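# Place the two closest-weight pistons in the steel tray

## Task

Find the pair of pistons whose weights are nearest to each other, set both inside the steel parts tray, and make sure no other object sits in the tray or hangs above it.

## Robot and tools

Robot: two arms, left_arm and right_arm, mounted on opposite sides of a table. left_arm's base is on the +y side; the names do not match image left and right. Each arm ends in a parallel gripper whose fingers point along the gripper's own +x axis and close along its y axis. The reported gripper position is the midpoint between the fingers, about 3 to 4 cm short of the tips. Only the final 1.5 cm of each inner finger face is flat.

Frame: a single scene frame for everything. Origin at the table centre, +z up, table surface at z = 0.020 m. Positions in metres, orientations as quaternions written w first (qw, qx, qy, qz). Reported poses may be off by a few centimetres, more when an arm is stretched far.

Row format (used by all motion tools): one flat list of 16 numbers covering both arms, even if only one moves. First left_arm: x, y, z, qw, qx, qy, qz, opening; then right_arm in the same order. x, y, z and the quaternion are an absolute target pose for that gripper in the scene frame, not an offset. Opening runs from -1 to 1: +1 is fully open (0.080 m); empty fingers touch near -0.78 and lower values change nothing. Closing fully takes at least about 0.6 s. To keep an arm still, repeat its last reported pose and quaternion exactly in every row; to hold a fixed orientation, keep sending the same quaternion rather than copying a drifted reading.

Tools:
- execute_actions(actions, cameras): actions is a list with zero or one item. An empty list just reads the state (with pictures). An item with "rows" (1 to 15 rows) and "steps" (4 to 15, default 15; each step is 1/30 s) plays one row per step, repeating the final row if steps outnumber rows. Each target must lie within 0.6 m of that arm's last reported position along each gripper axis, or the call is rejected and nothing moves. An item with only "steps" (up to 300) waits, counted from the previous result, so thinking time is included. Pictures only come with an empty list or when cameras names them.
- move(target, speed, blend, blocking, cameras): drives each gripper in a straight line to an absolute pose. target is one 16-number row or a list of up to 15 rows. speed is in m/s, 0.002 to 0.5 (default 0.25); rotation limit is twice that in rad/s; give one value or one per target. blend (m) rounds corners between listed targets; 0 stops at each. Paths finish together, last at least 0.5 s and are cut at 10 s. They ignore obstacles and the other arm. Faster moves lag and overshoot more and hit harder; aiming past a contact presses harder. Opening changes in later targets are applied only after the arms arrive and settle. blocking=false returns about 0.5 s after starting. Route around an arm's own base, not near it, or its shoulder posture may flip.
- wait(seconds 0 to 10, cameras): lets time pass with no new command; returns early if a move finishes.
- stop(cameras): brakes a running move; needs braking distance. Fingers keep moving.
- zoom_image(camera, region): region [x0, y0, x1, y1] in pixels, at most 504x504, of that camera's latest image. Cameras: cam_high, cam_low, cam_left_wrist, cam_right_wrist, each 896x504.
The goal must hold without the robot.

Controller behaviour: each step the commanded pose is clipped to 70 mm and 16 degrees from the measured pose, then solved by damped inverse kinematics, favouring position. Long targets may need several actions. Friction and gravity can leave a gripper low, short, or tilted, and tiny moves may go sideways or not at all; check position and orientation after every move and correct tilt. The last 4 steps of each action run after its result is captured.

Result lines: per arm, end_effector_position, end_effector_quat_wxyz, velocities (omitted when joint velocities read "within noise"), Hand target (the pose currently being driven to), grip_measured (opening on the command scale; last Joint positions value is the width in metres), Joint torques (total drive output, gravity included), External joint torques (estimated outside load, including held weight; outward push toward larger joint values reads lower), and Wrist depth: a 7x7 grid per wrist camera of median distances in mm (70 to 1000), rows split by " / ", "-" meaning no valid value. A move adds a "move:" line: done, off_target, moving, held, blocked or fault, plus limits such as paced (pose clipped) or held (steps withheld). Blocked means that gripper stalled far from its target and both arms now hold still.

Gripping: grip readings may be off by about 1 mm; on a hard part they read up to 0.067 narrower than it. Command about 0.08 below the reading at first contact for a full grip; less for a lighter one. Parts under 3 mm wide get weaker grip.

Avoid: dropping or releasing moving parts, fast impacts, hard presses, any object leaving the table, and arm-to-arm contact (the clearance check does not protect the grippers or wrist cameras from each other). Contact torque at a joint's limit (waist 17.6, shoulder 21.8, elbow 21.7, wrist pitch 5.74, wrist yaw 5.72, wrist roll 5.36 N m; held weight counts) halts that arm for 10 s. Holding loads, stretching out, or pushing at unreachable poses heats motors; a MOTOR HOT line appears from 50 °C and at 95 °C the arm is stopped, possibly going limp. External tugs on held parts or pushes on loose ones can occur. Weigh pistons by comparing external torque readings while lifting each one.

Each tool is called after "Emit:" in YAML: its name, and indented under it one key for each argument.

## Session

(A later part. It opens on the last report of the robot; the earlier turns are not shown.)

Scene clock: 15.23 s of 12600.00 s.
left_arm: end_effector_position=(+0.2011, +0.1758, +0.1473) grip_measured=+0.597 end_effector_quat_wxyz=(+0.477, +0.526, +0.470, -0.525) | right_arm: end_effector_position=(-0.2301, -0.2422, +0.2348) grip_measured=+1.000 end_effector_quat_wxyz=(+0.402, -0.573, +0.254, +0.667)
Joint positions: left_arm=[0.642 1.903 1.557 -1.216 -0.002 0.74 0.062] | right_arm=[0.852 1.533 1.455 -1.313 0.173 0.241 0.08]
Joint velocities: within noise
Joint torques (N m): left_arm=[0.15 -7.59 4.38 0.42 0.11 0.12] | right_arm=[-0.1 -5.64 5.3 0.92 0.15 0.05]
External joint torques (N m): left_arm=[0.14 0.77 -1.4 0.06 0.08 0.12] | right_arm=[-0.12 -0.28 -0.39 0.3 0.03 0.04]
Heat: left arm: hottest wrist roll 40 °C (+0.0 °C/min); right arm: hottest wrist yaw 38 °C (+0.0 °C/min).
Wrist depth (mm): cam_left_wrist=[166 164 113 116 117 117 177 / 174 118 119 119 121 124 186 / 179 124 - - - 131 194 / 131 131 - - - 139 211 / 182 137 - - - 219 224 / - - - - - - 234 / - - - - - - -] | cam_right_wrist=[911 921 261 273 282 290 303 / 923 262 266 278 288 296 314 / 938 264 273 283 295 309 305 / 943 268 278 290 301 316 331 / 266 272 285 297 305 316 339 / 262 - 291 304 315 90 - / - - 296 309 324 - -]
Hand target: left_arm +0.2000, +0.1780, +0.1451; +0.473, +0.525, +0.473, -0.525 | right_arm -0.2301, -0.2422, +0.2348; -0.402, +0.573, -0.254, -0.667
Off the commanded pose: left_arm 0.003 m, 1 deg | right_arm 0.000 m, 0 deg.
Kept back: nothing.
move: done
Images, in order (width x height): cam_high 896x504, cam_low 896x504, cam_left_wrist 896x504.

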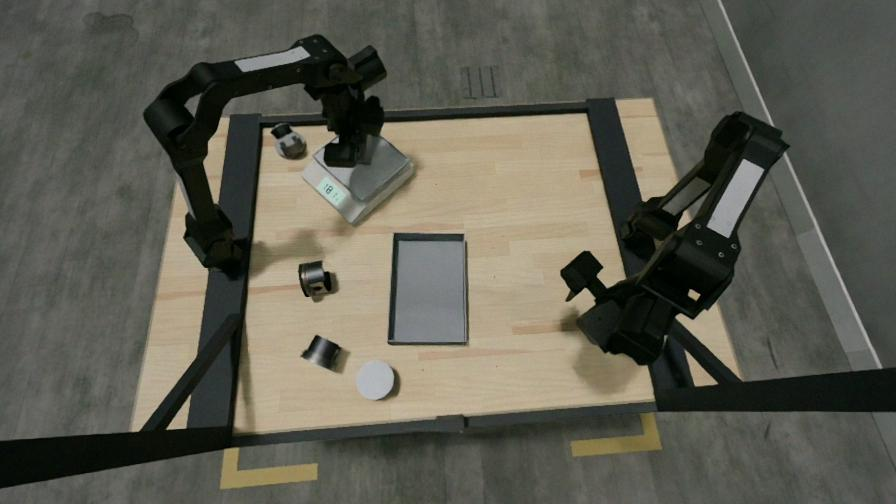

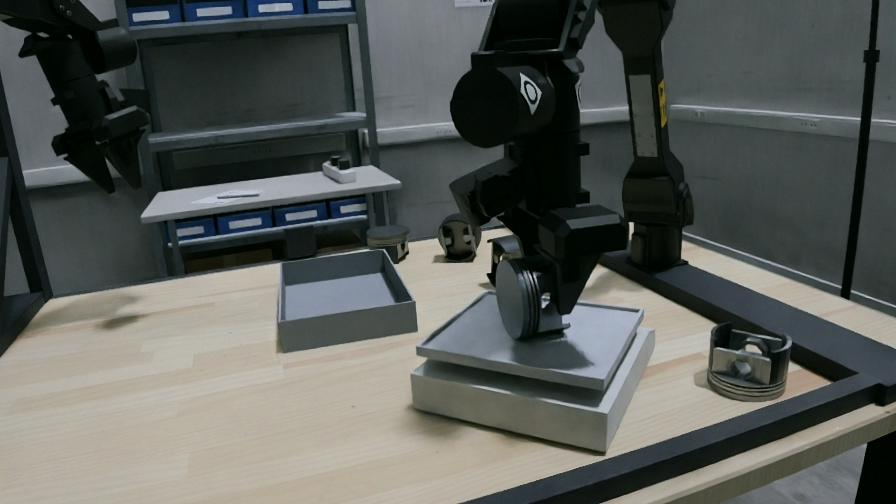

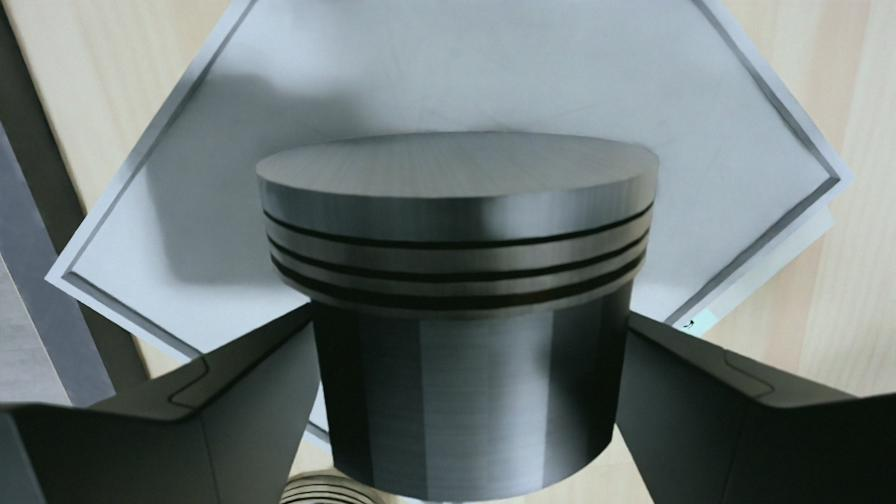

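Emit:
move:
  target: [0.2, 0.178, 0.145, 0.4732, 0.5255, 0.4732, -0.5255, 0.8, -0.2301, -0.2422, 0.2348, 0.402, -0.573, 0.254, 0.667, 1]
  cameras: ["cam_high"]

Emit:
zoom_image:
  camera: "cam_high"
  region: [300, 160, 360, 220]

Scene clock: 16.17 s of 12600.00 s.
left_arm: end_effector_position=(+0.2011, +0.1758, +0.1473) grip_measured=+0.797 end_effector_quat_wxyz=(+0.477, +0.526, +0.470, -0.525) | right_arm: end_effector_position=(-0.2301, -0.2422, +0.2348) grip_measured=+1.000 end_effector_quat_wxyz=(+0.402, -0.573, +0.254, +0.667)
Joint positions: left_arm=[0.642 1.903 1.557 -1.216 -0.002 0.74 0.071] | right_arm=[0.852 1.533 1.455 -1.313 0.173 0.241 0.08]
Joint velocities: within noise
Joint torques (N m): left_arm=[0.14 -7.56 4.39 0.41 0.11 0.12] | right_arm=[0.05 -5.77 5.29 0.93 0.16 0.02]
External joint torques (N m): left_arm=[0.14 0.6 -1.3 0.06 0.08 0.12] | right_arm=[0.08 -0.38 -0.37 0.32 0.04 0.02]
Heat: left arm: hottest wrist roll 40 °C (+0.0 °C/min); right arm: hottest wrist yaw 38 °C (+0.0 °C/min).
Wrist depth (mm): cam_left_wrist=[166 164 113 116 117 117 178 / 173 118 120 118 120 124 185 / 178 124 - - - 131 194 / 131 131 - - - 139 211 / 182 136 - - - 185 225 / - - - - - - - / - - - - - - -] | cam_right_wrist=[901 929 262 271 280 290 303 / 918 262 267 278 288 295 313 / 949 263 273 284 296 309 305 / 944 267 277 290 302 314 331 / 265 271 286 297 306 318 340 / 261 - 291 302 315 90 - / - - 295 309 322 - -]
Hand target: left_arm +0.2000, +0.1780, +0.1451; +0.473, +0.525, +0.473, -0.525 | right_arm -0.2301, -0.2422, +0.2348; -0.402, +0.573, -0.254, -0.667
Off the commanded pose: left_arm 0.003 m, 1 deg | right_arm 0.000 m, 0 deg.
Kept back: nothing.
move: done
Images, in order (width x height): cam_high 896x504.

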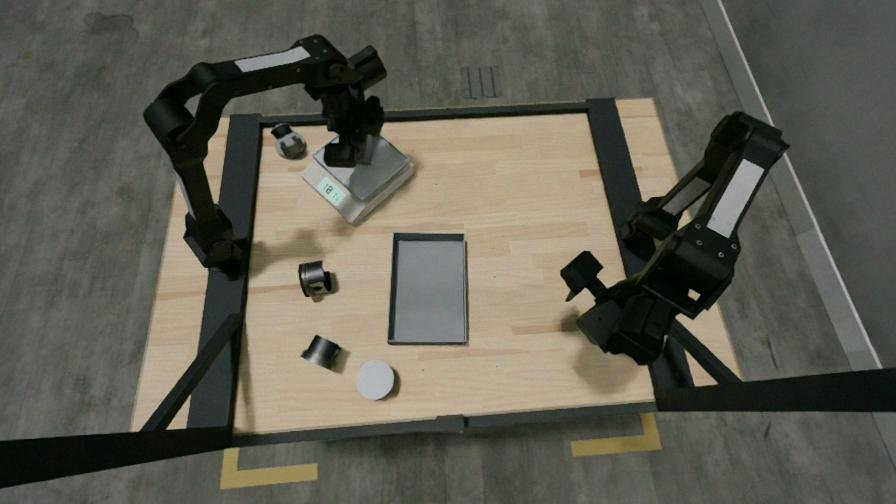

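Scaled by 8.400.

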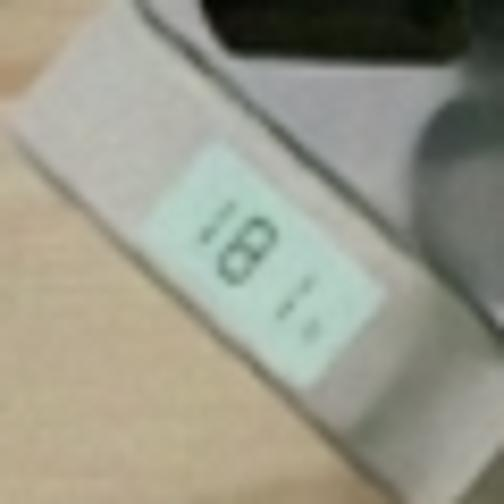

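Emit:
move:
  target:
    - [0.2, 0.178, 0.145, 0.4732, 0.5255, 0.4732, -0.5255, 0.15, -0.2301, -0.2422, 0.2348, 0.402, -0.573, 0.254, 0.667, 1]
    - [0.2, 0.16, 0.185, 0.4732, 0.5255, 0.4732, -0.5255, 0.15, -0.2301, -0.2422, 0.2348, 0.402, -0.573, 0.254, 0.667, 1]
    - [0.2, -0.02, 0.175, 0.4732, 0.5255, 0.4732, -0.5255, 0.15, -0.2301, -0.2422, 0.2348, 0.402, -0.573, 0.254, 0.667, 1]
    - [0.2, -0.02, 0.1, 0.4732, 0.5255, 0.4732, -0.5255, 0.15, -0.2301, -0.2422, 0.2348, 0.402, -0.573, 0.254, 0.667, 1]
  speed: [0.2,0.2,0.25,0.15]
  blend: [0,0.02,0.03,0]
  cameras: ["cam_low","cam_high"]

Scene clock: 19.40 s of 12600.00 s.
left_arm: end_effector_position=(+0.1984, -0.0174, +0.0985) grip_measured=+0.306 end_effector_quat_wxyz=(+0.532, +0.505, +0.408, -0.544) | right_arm: end_effector_position=(-0.2301, -0.2422, +0.2348) grip_measured=+1.000 end_effector_quat_wxyz=(+0.402, -0.573, +0.254, +0.667)
Joint positions: left_arm=[0.418 2.516 2.338 -1.209 -0.002 0.523 0.049] | right_arm=[0.852 1.533 1.455 -1.313 0.173 0.241 0.08]
Joint velocities: within noise
Joint torques (N m): left_arm=[0.05 -11 6.93 0.77 0.08 -0.14] | right_arm=[0.14 -5.71 5.18 0.93 0.15 -0.03]
External joint torques (N m): left_arm=[0.06 1.43 0.8 0.08 0.06 -0.13] | right_arm=[0.14 -0.27 -0.54 0.31 0.03 -0.04]
Heat: left arm: hottest wrist roll 40 °C (+0.0 °C/min); right arm: hottest wrist yaw 38 °C (+0.0 °C/min).
Wrist depth (mm): cam_left_wrist=[133 132 131 130 129 128 127 / 137 137 135 134 132 131 130 / 143 141 - - - 136 135 / 147 147 - - - 141 139 / 153 150 - - - 145 143 / - - - - - - 147 / - - - - - - -] | cam_right_wrist=[908 922 262 271 281 292 303 / 933 261 267 278 288 295 313 / 951 263 272 283 294 307 306 / 928 266 277 289 302 314 331 / 265 272 286 296 308 318 340 / 263 - 293 303 314 90 - / - - 298 310 323 - -]
Hand target: left_arm +0.1997, -0.0193, +0.0996; +0.535, +0.502, +0.406, -0.544 | right_arm -0.2301, -0.2422, +0.2348; -0.402, +0.573, -0.254, -0.667
Off the commanded pose: left_arm 0.003 m, 11 deg | right_arm 0.000 m, 0 deg.
joint sent to its limit (left arm) — joint 3 (elbow), upper limit, where the elbow is as straight as it goes.
Kept back: nothing.
move: off_target (left_arm); limits=paced
Images, in order (width x height): cam_high 896x504, cam_low 896x504.

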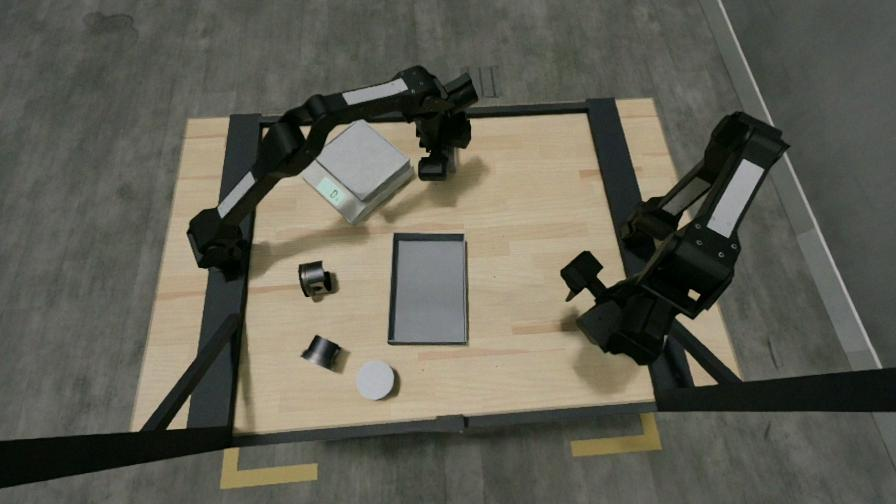

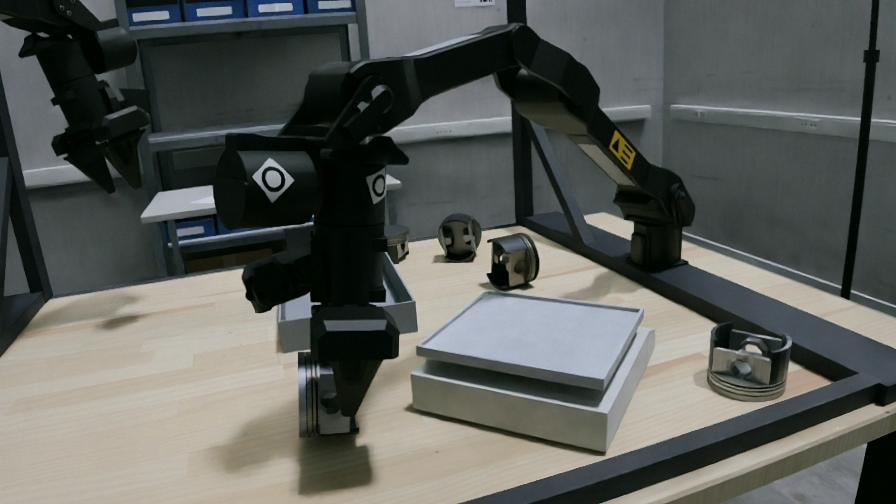

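Emit:
move:
  target:
    - [0.15, 0.01, 0.13, 0.4732, 0.5255, 0.4732, -0.5255, 0.15, -0.2301, -0.2422, 0.2348, 0.402, -0.573, 0.254, 0.667, 1]
    - [0.085, 0.025, 0.10, 0.4732, 0.5255, 0.4732, -0.5255, 0.15, -0.2301, -0.2422, 0.2348, 0.402, -0.573, 0.254, 0.667, 1]
  speed: [0.2,0.2]
  blend: [0.03,0]

Scene clock: 21.00 s of 12600.00 s.
left_arm: end_effector_position=(+0.0837, +0.0242, +0.0941) grip_measured=+0.306 end_effector_quat_wxyz=(+0.467, +0.529, +0.475, -0.525) end_effector_velocity=(-0.001, +0.004, -0.007) end_effector_angular_velocity=(+0.018, -0.004, +0.005) | right_arm: end_effector_position=(-0.2301, -0.2422, +0.2348) grip_measured=+1.000 end_effector_quat_wxyz=(+0.402, -0.573, +0.254, +0.667)
Joint positions: left_arm=[0.221 2.33 2.004 -1.257 0 0.327 0.049] | right_arm=[0.852 1.533 1.455 -1.313 0.173 0.241 0.08]
Joint velocities: left_arm=[-0.002 0.002 -0.022 0.007 -0.007 -0.007 0] | right_arm=[within noise]
Joint torques (N m): left_arm=[0.24 -12.2 4.78 0.47 0 -0.13] | right_arm=[-0.09 -5.76 5.29 0.89 0.09 0.01]
External joint torques (N m): left_arm=[0.33 -1.02 -1.03 0.13 -0.02 -0.13] | right_arm=[-0.13 -0.38 -0.39 0.27 -0.01 0.01]
Heat: left arm: hottest wrist roll 40 °C (+0.0 °C/min); right arm: hottest shoulder 38 °C (+5.7 °C/min).
Wrist depth (mm): cam_left_wrist=[114 114 116 118 119 120 - / 119 121 123 124 126 126 128 / 126 127 - - - 132 136 / 134 135 - - - 141 144 / 142 143 - - - 136 155 / - - - - - - 164 / - - - - - - -] | cam_right_wrist=[918 925 262 272 281 290 302 / 922 261 267 277 287 297 312 / 928 263 273 283 295 309 304 / 942 269 279 288 301 315 331 / 265 271 285 295 307 317 339 / 263 - 291 303 314 90 - / - - 296 310 324 - -]
Hand target: left_arm +0.0850, +0.0250, +0.1000; +0.473, +0.526, +0.473, -0.525 | right_arm -0.2301, -0.2422, +0.2348; -0.402, +0.573, -0.254, -0.667
Off the commanded pose: left_arm 0.006 m, 1 deg | right_arm 0.000 m, 0 deg.
Kept back: nothing.
move: done

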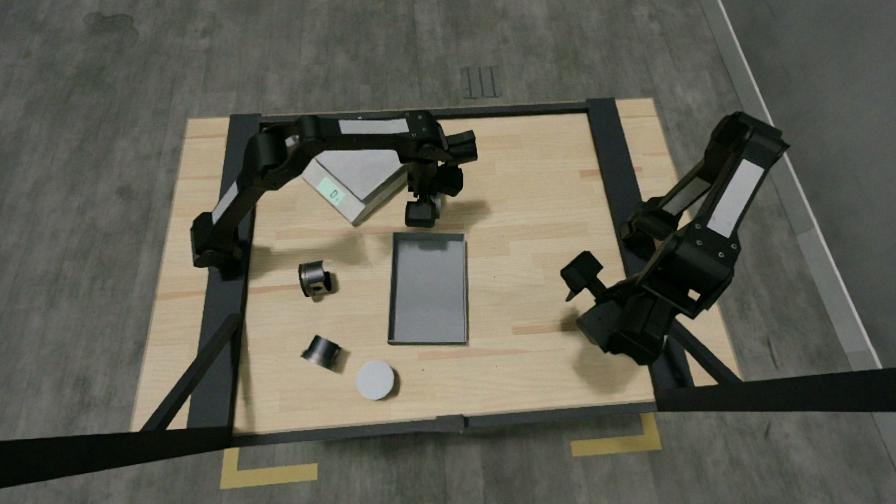

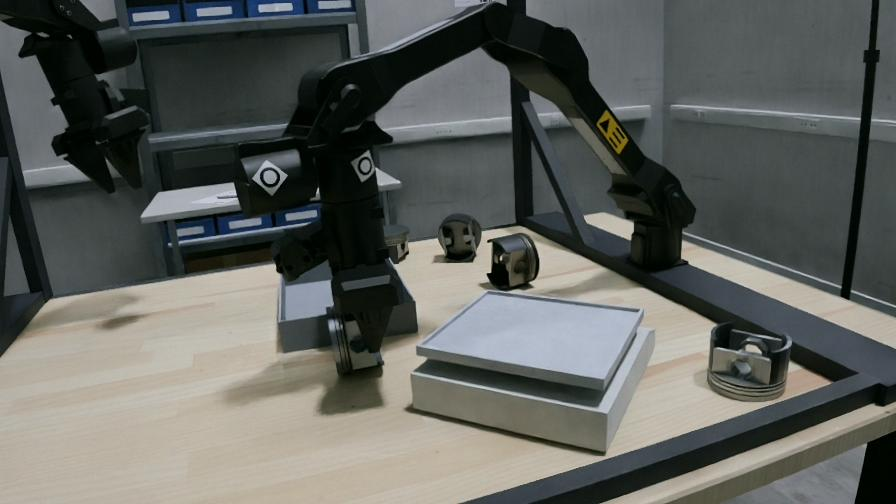

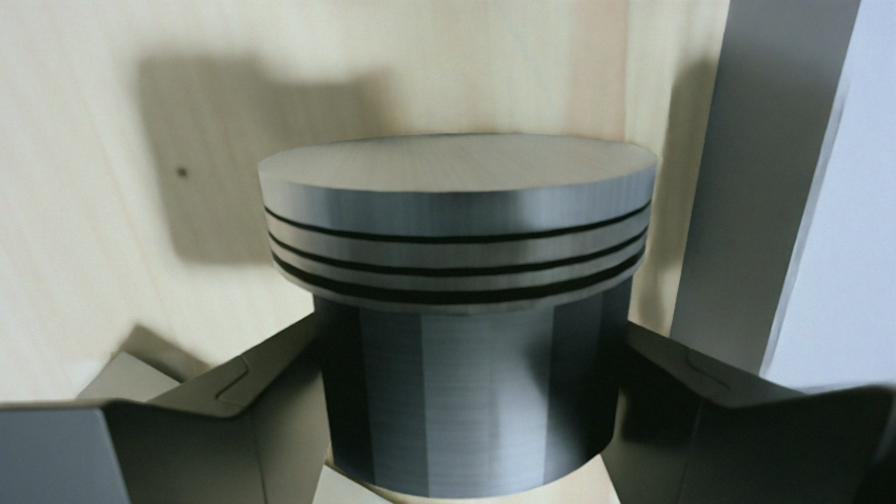

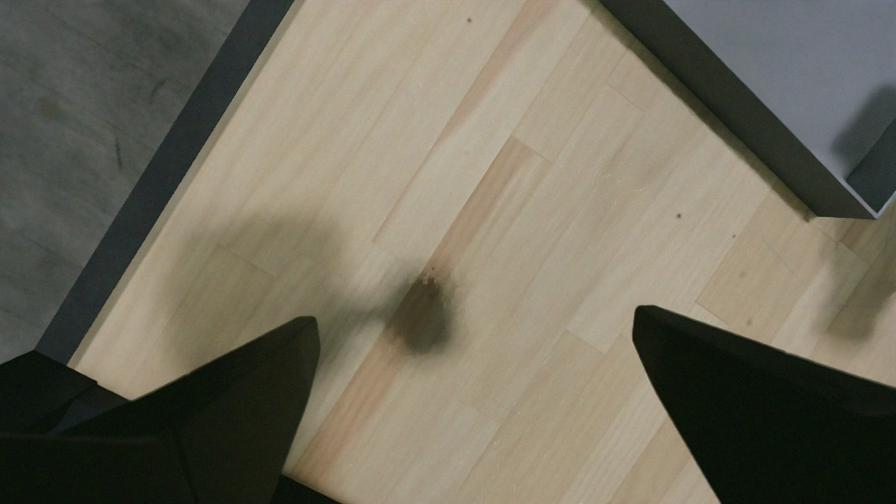

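Emit:
move:
  target:
    - [0.09, 0.02, 0.0905, 0.4732, 0.5255, 0.4732, -0.5255, 0.15, -0.2301, -0.2422, 0.2348, 0.402, -0.573, 0.254, 0.667, 1]
  speed: [0.05]
  cameras: ["cam_low","cam_high"]

Scene clock: 22.00 s of 12600.00 s.
left_arm: end_effector_position=(+0.0879, +0.0223, +0.0916) grip_measured=+0.306 end_effector_quat_wxyz=(+0.472, +0.526, +0.475, -0.525) | right_arm: end_effector_position=(-0.2301, -0.2422, +0.2348) grip_measured=+1.000 end_effector_quat_wxyz=(+0.402, -0.573, +0.254, +0.667)
Joint positions: left_arm=[0.229 2.336 2.003 -1.242 0 0.327 0.049] | right_arm=[0.852 1.533 1.455 -1.313 0.173 0.241 0.08]
Joint velocities: within noise
Joint torques (N m): left_arm=[0.27 -9.22 6.78 0.48 0 0.14] | right_arm=[-0.06 -5.74 5.34 0.94 0.15 0.03]
External joint torques (N m): left_arm=[0.25 1.84 1.06 0.14 -0.01 0.14] | right_arm=[-0.07 -0.26 -0.4 0.33 0.04 0.02]
Heat: left arm: hottest wrist roll 40 °C (+0.0 °C/min); right arm: hottest shoulder 38 °C (+5.5 °C/min).
Wrist depth (mm): cam_left_wrist=[111 112 113 116 117 118 - / 117 118 119 121 122 124 - / 124 124 - - - 131 111 / 131 132 - - - 139 139 / 139 140 - - - 143 150 / - - - - - - 159 / - - - - - - -] | cam_right_wrist=[908 930 262 271 282 290 304 / 921 261 267 277 289 295 313 / 931 262 273 283 295 308 305 / 940 268 277 288 302 315 330 / 266 271 286 296 308 316 339 / 263 - 292 304 315 90 - / - - 297 310 323 - -]
Hand target: left_arm +0.0900, +0.0200, +0.0906; +0.473, +0.525, +0.473, -0.525 | right_arm -0.2301, -0.2422, +0.2348; -0.402, +0.573, -0.254, -0.667
Off the commanded pose: left_arm 0.003 m, 0 deg | right_arm 0.000 m, 0 deg.
Kept back: nothing.
move: done
Images, in order (width x height): cam_high 896x504, cam_low 896x504.

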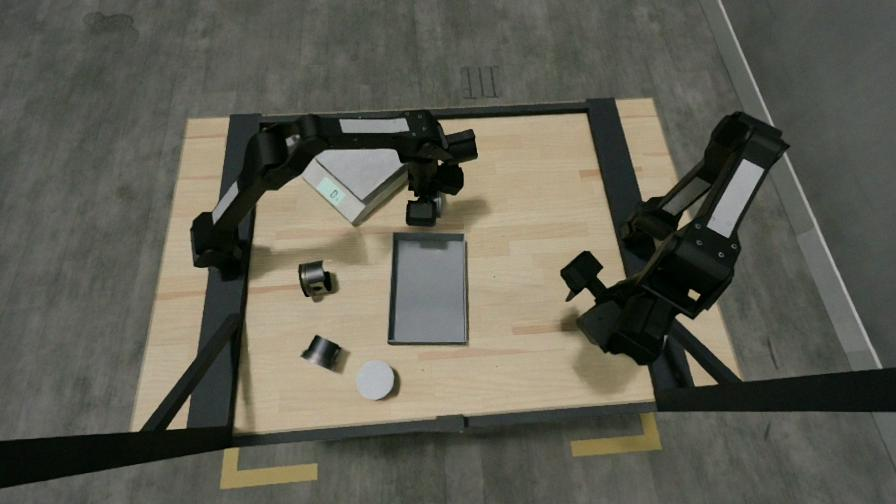

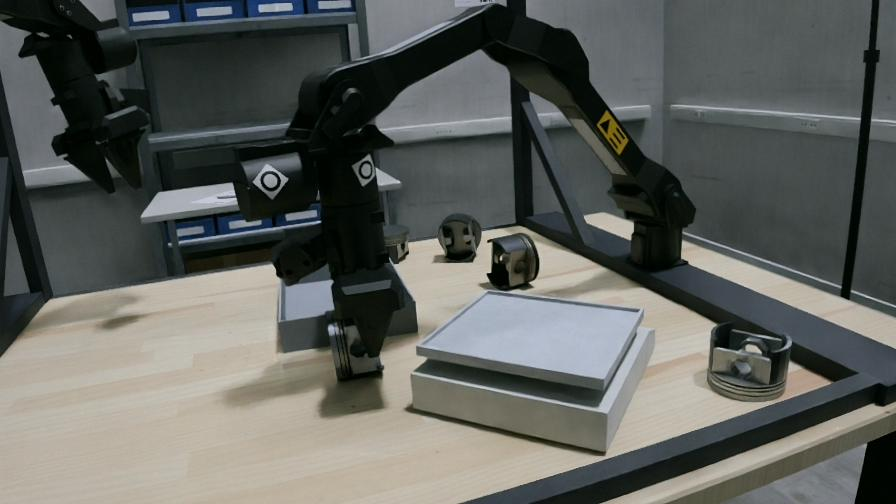

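Emit:
move:
  target:
    - [0.09, 0.02, 0.082, 0.4732, 0.5255, 0.4732, -0.5255, 0.15, -0.2301, -0.2422, 0.2348, 0.402, -0.573, 0.254, 0.667, 1]
  speed: [0.05]
  cameras: ["cam_low"]

Emit:
zoom_image:
  camera: "cam_low"
  region: [280, 280, 450, 400]

Scene clock: 22.93 s of 12600.00 s.
left_arm: end_effector_position=(+0.0890, +0.0174, +0.0895) grip_measured=+0.306 end_effector_quat_wxyz=(+0.479, +0.522, +0.468, -0.529) | right_arm: end_effector_position=(-0.2301, -0.2422, +0.2348) grip_measured=+1.000 end_effector_quat_wxyz=(+0.402, -0.573, +0.254, +0.667)
Joint positions: left_arm=[0.229 2.338 1.998 -1.213 0 0.327 0.049] | right_arm=[0.852 1.533 1.455 -1.313 0.173 0.241 0.08]
Joint velocities: within noise
Joint torques (N m): left_arm=[0.25 -8.9 4.47 0.57 0.01 0.14] | right_arm=[0.17 -5.83 5.38 0.93 0.14 0]
External joint torques (N m): left_arm=[0.34 2.32 -1.35 0.17 -0.01 0.14] | right_arm=[0.18 -0.41 -0.31 0.32 0.03 0]
Heat: left arm: hottest wrist roll 40 °C (+0.0 °C/min); right arm: hottest shoulder 38 °C (+5.2 °C/min).
Wrist depth (mm): cam_left_wrist=[111 112 113 115 116 118 106 / 117 118 119 119 122 123 107 / 123 124 - - - 128 108 / 130 131 - - - 137 114 / 138 138 - - - 143 145 / - - - - - - 154 / - - - - - - -] | cam_right_wrist=[905 923 262 272 281 291 303 / 922 261 267 278 288 294 312 / 943 263 272 282 296 308 305 / 948 267 278 290 301 314 331 / 266 271 283 296 307 316 339 / 262 - 293 302 314 90 - / - - 296 310 324 - -]
Hand target: left_arm +0.0900, +0.0200, +0.0822; +0.473, +0.525, +0.473, -0.525 | right_arm -0.2301, -0.2422, +0.2348; -0.402, +0.573, -0.254, -0.667
Off the commanded pose: left_arm 0.008 m, 1 deg | right_arm 0.000 m, 0 deg.
Kept back: nothing.
move: done
Images, in order (width x height): cam_low 896x504.

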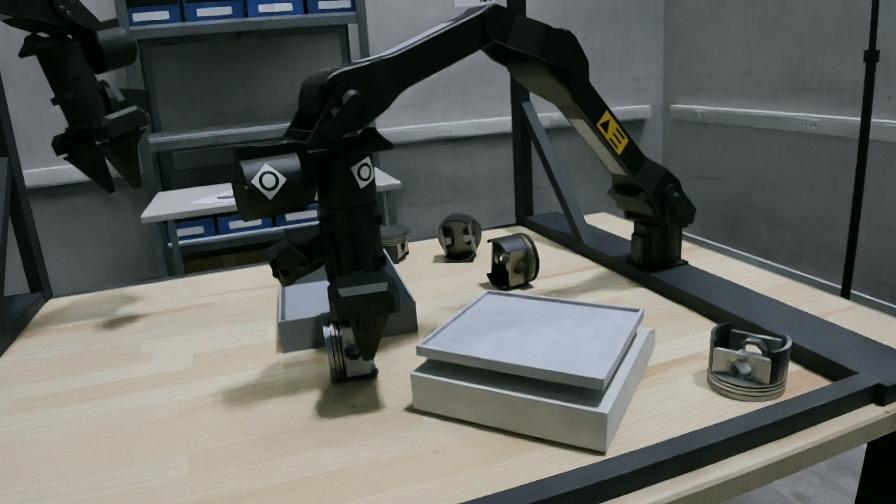

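Scaled by 2.965.

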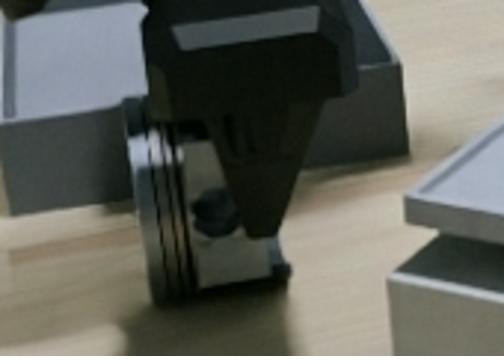

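Emit:
move:
  target:
    - [0.09, 0.02, 0.083, 0.4732, 0.5255, 0.4732, -0.5255, 0.6, -0.2301, -0.2422, 0.2348, 0.402, -0.573, 0.254, 0.667, 1]
    - [0.088, 0.03, 0.16, 0.4732, 0.5255, 0.4732, -0.5255, 0.6, -0.2301, -0.2422, 0.2348, 0.402, -0.573, 0.254, 0.667, 1]
    - [0.0, 0.20, 0.17, 0.5, 0.5, 0.5, -0.5, 1, -0.2301, -0.2422, 0.2348, 0.402, -0.573, 0.254, 0.667, 1]
    - [-0.074, 0.266, 0.19, 0.5, 0.5, 0.5, -0.5, 1, -0.2301, -0.2422, 0.2348, 0.402, -0.573, 0.254, 0.667, 1]
  speed: [0.1,0.15,0.3,0.3]
  blend: [0,0.0,0.04,0]

Scene clock: 27.00 s of 12600.00 s.
left_arm: end_effector_position=(-0.0744, +0.2630, +0.1915) grip_measured=+1.000 end_effector_quat_wxyz=(+0.500, +0.498, +0.500, -0.503) | right_arm: end_effector_position=(-0.2301, -0.2422, +0.2348) grip_measured=+1.000 end_effector_quat_wxyz=(+0.402, -0.573, +0.254, +0.667)
Joint positions: left_arm=[-0.291 1.33 1.132 -1.367 0.003 -0.295 0.08] | right_arm=[0.852 1.533 1.455 -1.313 0.173 0.241 0.08]
Joint velocities: within noise
Joint torques (N m): left_arm=[-0.36 -3.91 4.36 0.29 -0.12 -0.14] | right_arm=[-0.13 -5.77 5.49 0.92 0.13 0.01]
External joint torques (N m): left_arm=[-0.37 0.04 -1.41 -0.06 -0.1 -0.14] | right_arm=[-0.12 -0.31 -0.26 0.29 0.01 0]
Heat: left arm: hottest wrist roll 40 °C (+0.0 °C/min); right arm: hottest shoulder 38 °C (+4.4 °C/min).
Wrist depth (mm): cam_left_wrist=[184 209 211 215 216 220 223 / 213 220 223 226 228 230 195 / 231 232 235 171 241 238 175 / 241 246 248 178 255 258 265 / 256 255 262 269 268 270 280 / - - 282 284 292 87 - / - - 275 283 277 - -] | cam_right_wrist=[896 929 261 272 282 290 304 / 915 261 267 278 288 296 312 / 947 263 274 284 296 307 306 / 941 267 279 290 302 315 333 / 266 272 286 295 306 318 338 / 262 - 292 303 314 90 - / - - 297 309 323 - -]
Hand target: left_arm -0.0740, +0.2659, +0.1900; +0.500, +0.500, +0.500, -0.500 | right_arm -0.2301, -0.2422, +0.2348; -0.402, +0.573, -0.254, -0.667
Off the commanded pose: left_arm 0.003 m, 0 deg | right_arm 0.000 m, 0 deg.
Kept back: nothing.
move: done; blend cut to 0 m at target 3

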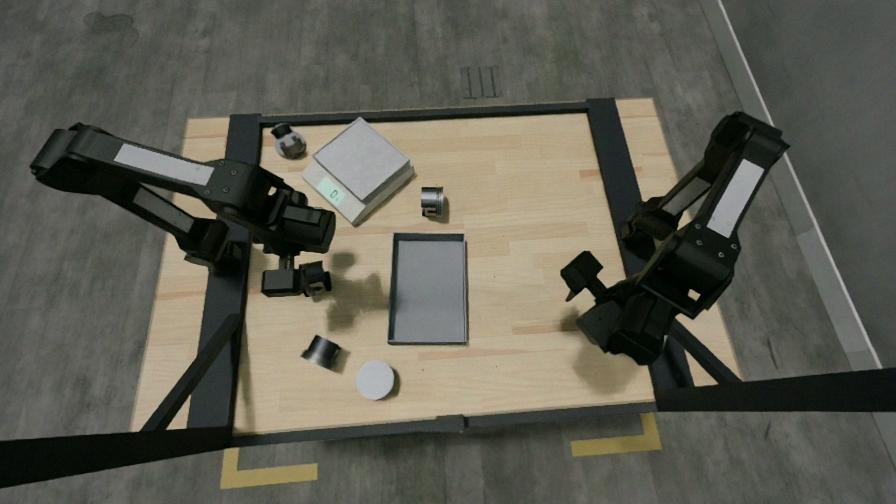

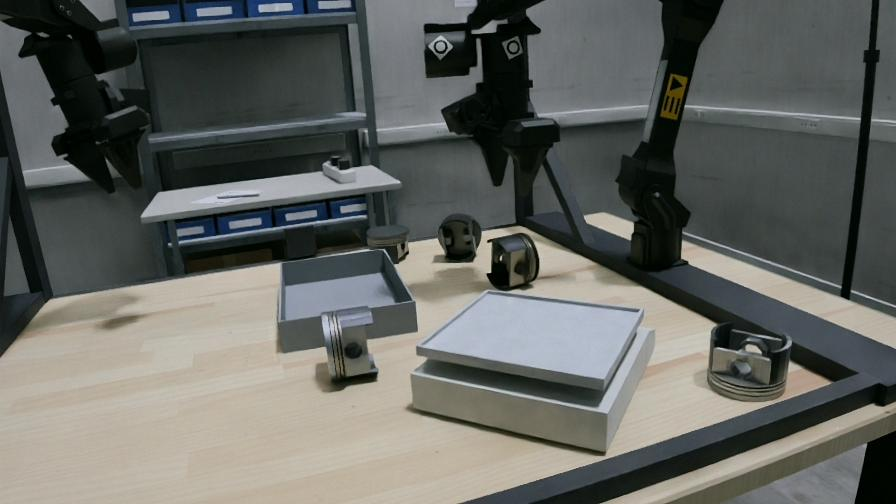

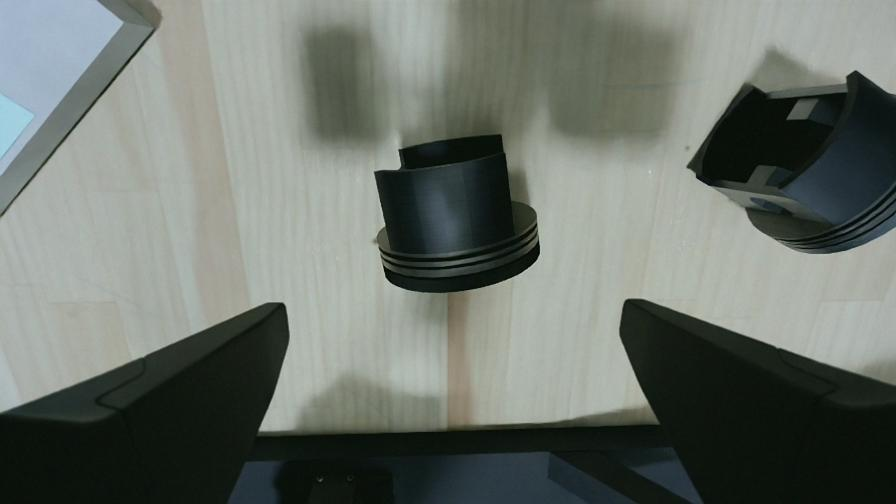

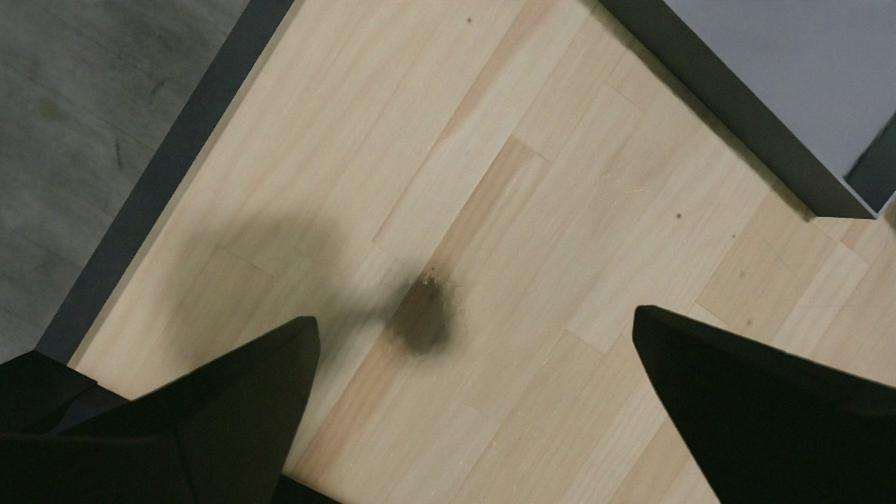

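Emit:
move:
  target:
    - [-0.072, 0.265, 0.12, 0.5377, 0.4592, 0.5377, -0.4592, 1, -0.2301, -0.2422, 0.2348, 0.402, -0.573, 0.254, 0.667, 1]
  speed: [0.2]
  cameras: ["cam_left_wrist"]

Scene clock: 28.27 s of 12600.00 s.
left_arm: end_effector_position=(-0.0740, +0.2628, +0.1240) grip_measured=+1.000 end_effector_quat_wxyz=(+0.537, +0.456, +0.535, -0.467) | right_arm: end_effector_position=(-0.2301, -0.2422, +0.2348) grip_measured=+1.000 end_effector_quat_wxyz=(+0.402, -0.573, +0.254, +0.667)
Joint positions: left_arm=[-0.289 1.348 0.876 -1.083 0.003 -0.443 0.08] | right_arm=[0.852 1.533 1.455 -1.313 0.173 0.241 0.08]
Joint velocities: within noise
Joint torques (N m): left_arm=[0.31 -2.42 4.26 0.52 -0.13 -0.13] | right_arm=[-0.08 -5.63 5.18 0.92 0.13 0]
External joint torques (N m): left_arm=[0.29 1.53 -1.43 0.13 -0.11 -0.13] | right_arm=[-0.07 -0.21 -0.49 0.32 0.02 0]
Heat: left arm: hottest wrist roll 40 °C (+0.0 °C/min); right arm: hottest shoulder 38 °C (+4.2 °C/min).
Wrist depth (mm): cam_left_wrist=[148 150 151 153 156 157 159 / 156 157 159 161 163 165 167 / 163 165 167 167 170 175 176 / 172 176 176 104 181 186 180 / 182 181 182 112 125 193 197 / - - 201 122 207 87 - / - - 213 217 221 - -] | cam_right_wrist=[898 945 262 271 283 291 304 / 926 262 267 277 288 296 312 / 943 263 273 283 294 307 306 / 938 268 278 290 303 316 331 / 266 270 285 295 307 318 339 / 263 - 292 303 315 90 - / - - 297 310 323 - -]
Hand target: left_arm -0.0720, +0.2651, +0.1201; +0.538, +0.459, +0.538, -0.459 | right_arm -0.2301, -0.2422, +0.2348; -0.402, +0.573, -0.254, -0.667
Off the commanded pose: left_arm 0.005 m, 1 deg | right_arm 0.000 m, 0 deg.
Kept back: nothing.
move: done
Images, in order (width x height): cam_left_wrist 896x504.

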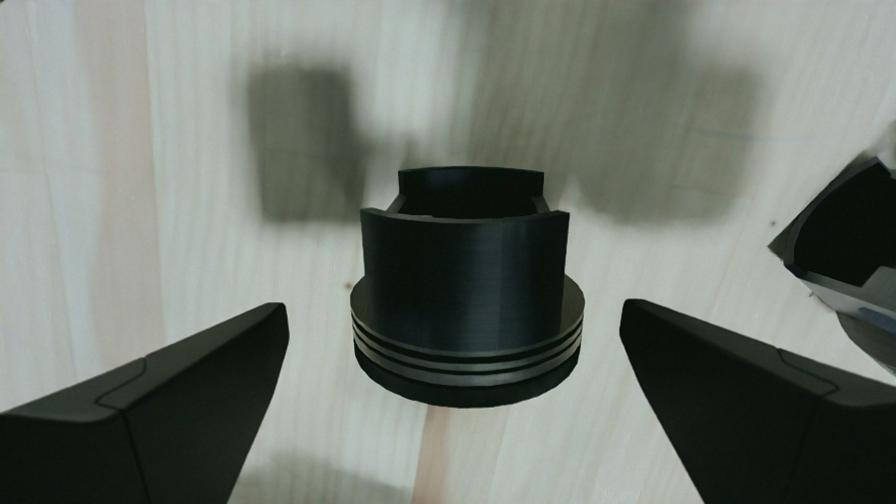

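Emit:
move:
  target:
    - [-0.076, 0.260, 0.078, 0.5377, 0.4592, 0.5377, -0.4592, 1, -0.2301, -0.2422, 0.2348, 0.402, -0.573, 0.254, 0.667, 1]
    - [-0.076, 0.260, 0.078, 0.5377, 0.4592, 0.5377, -0.4592, 0.15, -0.2301, -0.2422, 0.2348, 0.402, -0.573, 0.254, 0.667, 1]
  speed: [0.12]
  cameras: ["cam_left_wrist","cam_low"]

speed must be one number or one for each of the 2 targets, got a list of 1; nothing of the call was run

Emit:
move:
  target:
    - [-0.076, 0.260, 0.078, 0.5377, 0.4592, 0.5377, -0.4592, 1, -0.2301, -0.2422, 0.2348, 0.402, -0.573, 0.254, 0.667, 1]
    - [-0.076, 0.260, 0.078, 0.5377, 0.4592, 0.5377, -0.4592, 0.15, -0.2301, -0.2422, 0.2348, 0.402, -0.573, 0.254, 0.667, 1]
  speed: 0.12
  cameras: ["cam_left_wrist","cam_low"]

Scene clock: 30.00 s of 12600.00 s.
left_arm: end_effector_position=(-0.0772, +0.2567, +0.0822) grip_measured=+0.315 end_effector_quat_wxyz=(+0.538, +0.453, +0.536, -0.466) | right_arm: end_effector_position=(-0.2301, -0.2422, +0.2348) grip_measured=+1.000 end_effector_quat_wxyz=(+0.402, -0.573, +0.254, +0.667)
Joint positions: left_arm=[-0.294 1.432 0.768 -0.889 0.005 -0.455 0.049] | right_arm=[0.852 1.533 1.455 -1.313 0.173 0.241 0.08]
Joint velocities: within noise
Joint torques (N m): left_arm=[-0.26 -2.52 3.94 0.52 -0.2 -0.11] | right_arm=[0.04 -5.83 5.14 0.92 0.14 0.04]
External joint torques (N m): left_arm=[-0.26 1.77 -1.41 0.14 -0.17 -0.11] | right_arm=[0.04 -0.46 -0.52 0.3 0.03 0.03]
Heat: left arm: hottest wrist roll 40 °C (+0.0 °C/min); right arm: hottest shoulder 38 °C (+4.0 °C/min).
Wrist depth (mm): cam_left_wrist=[112 113 114 117 118 120 122 / 117 119 120 121 124 126 128 / 123 125 127 129 131 133 134 / 130 131 132 132 137 140 142 / 137 138 - 135 104 148 150 / - - - - - - 159 / - - - - - - -] | cam_right_wrist=[899 906 262 272 281 290 303 / 922 262 266 277 287 297 313 / 941 262 274 284 295 308 306 / 937 268 277 288 303 315 331 / 266 271 286 297 306 319 338 / 263 - 292 303 314 90 - / - - 297 309 322 - -]
Hand target: left_arm -0.0760, +0.2600, +0.0781; +0.538, +0.459, +0.538, -0.459 | right_arm -0.2301, -0.2422, +0.2348; -0.402, +0.573, -0.254, -0.667
Off the commanded pose: left_arm 0.005 m, 1 deg | right_arm 0.000 m, 0 deg.
Kept back: nothing.
move: done
Images, in order (width x height): cam_low 896x504, cam_left_wrist 896x504.

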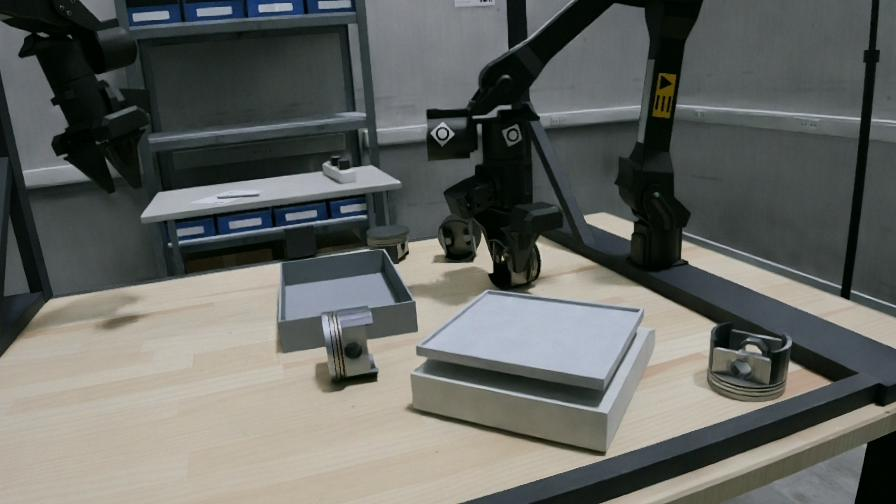

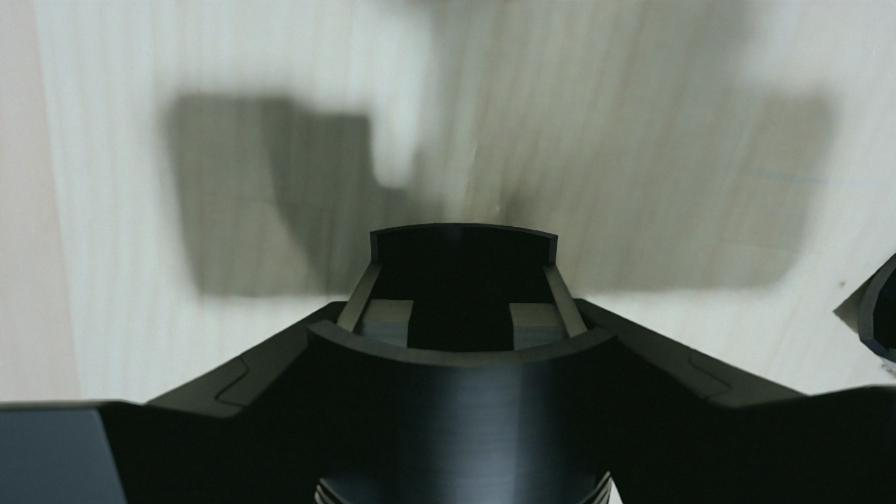

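Emit:
move:
  target:
    - [-0.076, 0.260, 0.19, 0.5377, 0.4592, 0.5377, -0.4592, 0.15, -0.2301, -0.2422, 0.2348, 0.402, -0.573, 0.254, 0.667, 1]
    - [0.2, 0.155, 0.19, 0.5377, 0.4592, 0.5377, -0.4592, 0.15, -0.2301, -0.2422, 0.2348, 0.402, -0.573, 0.254, 0.667, 1]
    - [0.2, 0.155, 0.158, 0.5377, 0.4592, 0.5377, -0.4592, 0.15, -0.2301, -0.2422, 0.2348, 0.402, -0.573, 0.254, 0.667, 1]
    - [0.2, 0.155, 0.144, 0.5377, 0.4592, 0.5377, -0.4592, 0.15, -0.2301, -0.2422, 0.2348, 0.402, -0.573, 0.254, 0.667, 1]
    - [0.2, 0.155, 0.144, 0.5377, 0.4592, 0.5377, -0.4592, 0.65, -0.2301, -0.2422, 0.2348, 0.402, -0.573, 0.254, 0.667, 1]
  speed: [0.2,0.3,0.2,0.05,0.1]
  blend: [0.03,0.02,0.005,0,0]
  cameras: ["cam_left_wrist","cam_low","cam_high"]

Emit:
zoom_image:
  camera: "cam_high"
  region: [300, 160, 360, 220]

Scene clock: 33.20 s of 12600.00 s.
left_arm: end_effector_position=(+0.2016, +0.1540, +0.1490) grip_measured=+0.647 end_effector_quat_wxyz=(+0.544, +0.457, +0.533, -0.458) | right_arm: end_effector_position=(-0.2301, -0.2422, +0.2348) grip_measured=+1.000 end_effector_quat_wxyz=(+0.402, -0.573, +0.254, +0.667)
Joint positions: left_arm=[0.609 1.968 1.652 -1.24 -0.002 0.441 0.064] | right_arm=[0.852 1.533 1.455 -1.313 0.173 0.241 0.08]
Joint velocities: within noise
Joint torques (N m): left_arm=[-0.17 -7.04 4.57 0.48 0.11 0.15] | right_arm=[0 -5.75 5.28 0.95 0.11 0.04]
External joint torques (N m): left_arm=[-0.16 1.78 -1.29 0.07 0.09 0.15] | right_arm=[0.01 -0.33 -0.43 0.33 0 0.03]
Heat: left arm: hottest wrist roll 40 °C (+0.0 °C/min); right arm: hottest shoulder 38 °C (+3.6 °C/min).
Wrist depth (mm): cam_left_wrist=[166 168 167 117 117 176 178 / 174 175 121 121 123 127 188 / 182 126 127 129 130 133 198 / 131 133 133 131 136 140 210 / 194 138 105 136 108 147 223 / - - - - - - 234 / - - - - - - -] | cam_right_wrist=[909 934 261 271 281 290 304 / 920 261 266 278 288 296 312 / 938 262 273 284 295 309 305 / 941 268 278 289 302 315 330 / 267 270 286 296 307 317 340 / 261 - 292 304 314 90 - / - - 297 310 323 - -]
Hand target: left_arm +0.2000, +0.1550, +0.1440; +0.538, +0.459, +0.538, -0.459 | right_arm -0.2301, -0.2422, +0.2348; -0.402, +0.573, -0.254, -0.667
Off the commanded pose: left_arm 0.005 m, 1 deg | right_arm 0.000 m, 0 deg.
Kept back: nothing.
move: done; blend cut to 0.016 m at target 2
Images, in order (width x height): cam_high 896x504, cam_low 896x504, cam_left_wrist 896x504.

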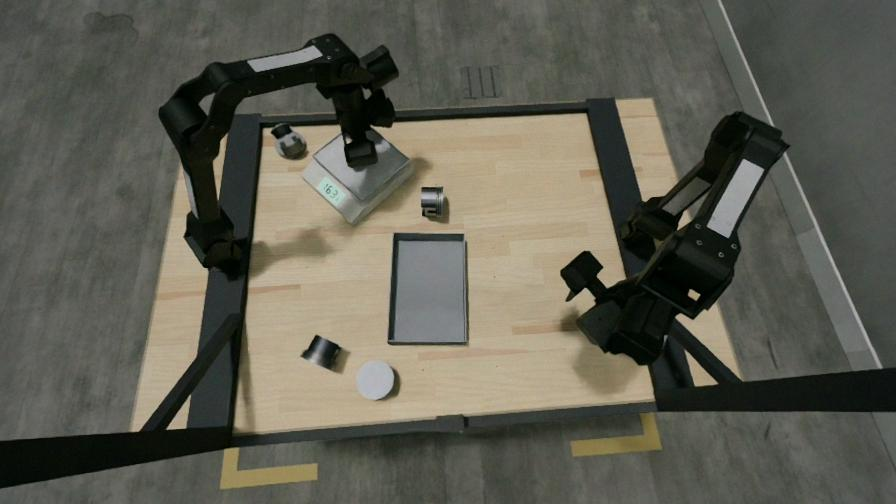

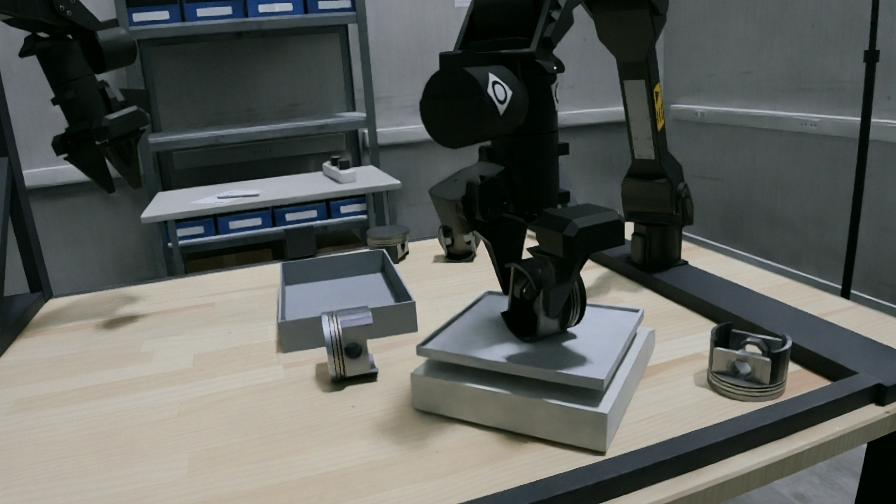

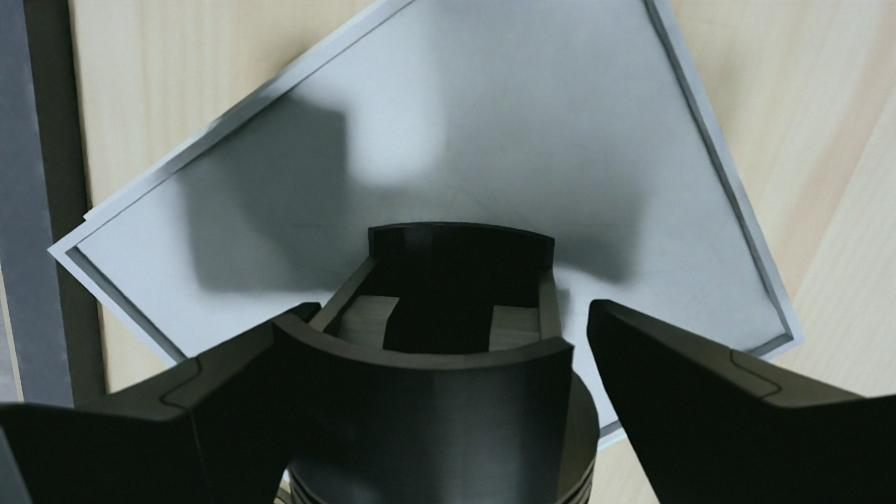

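Scaled by 8.400.

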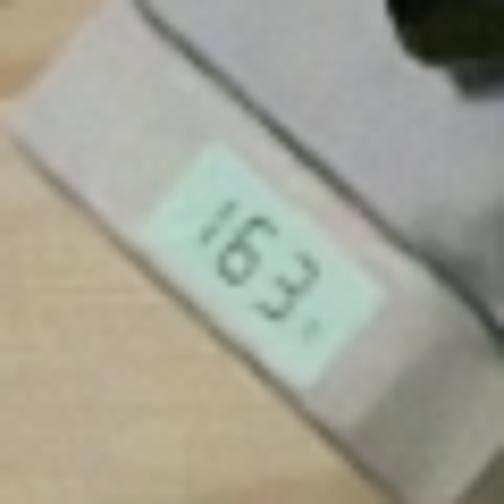

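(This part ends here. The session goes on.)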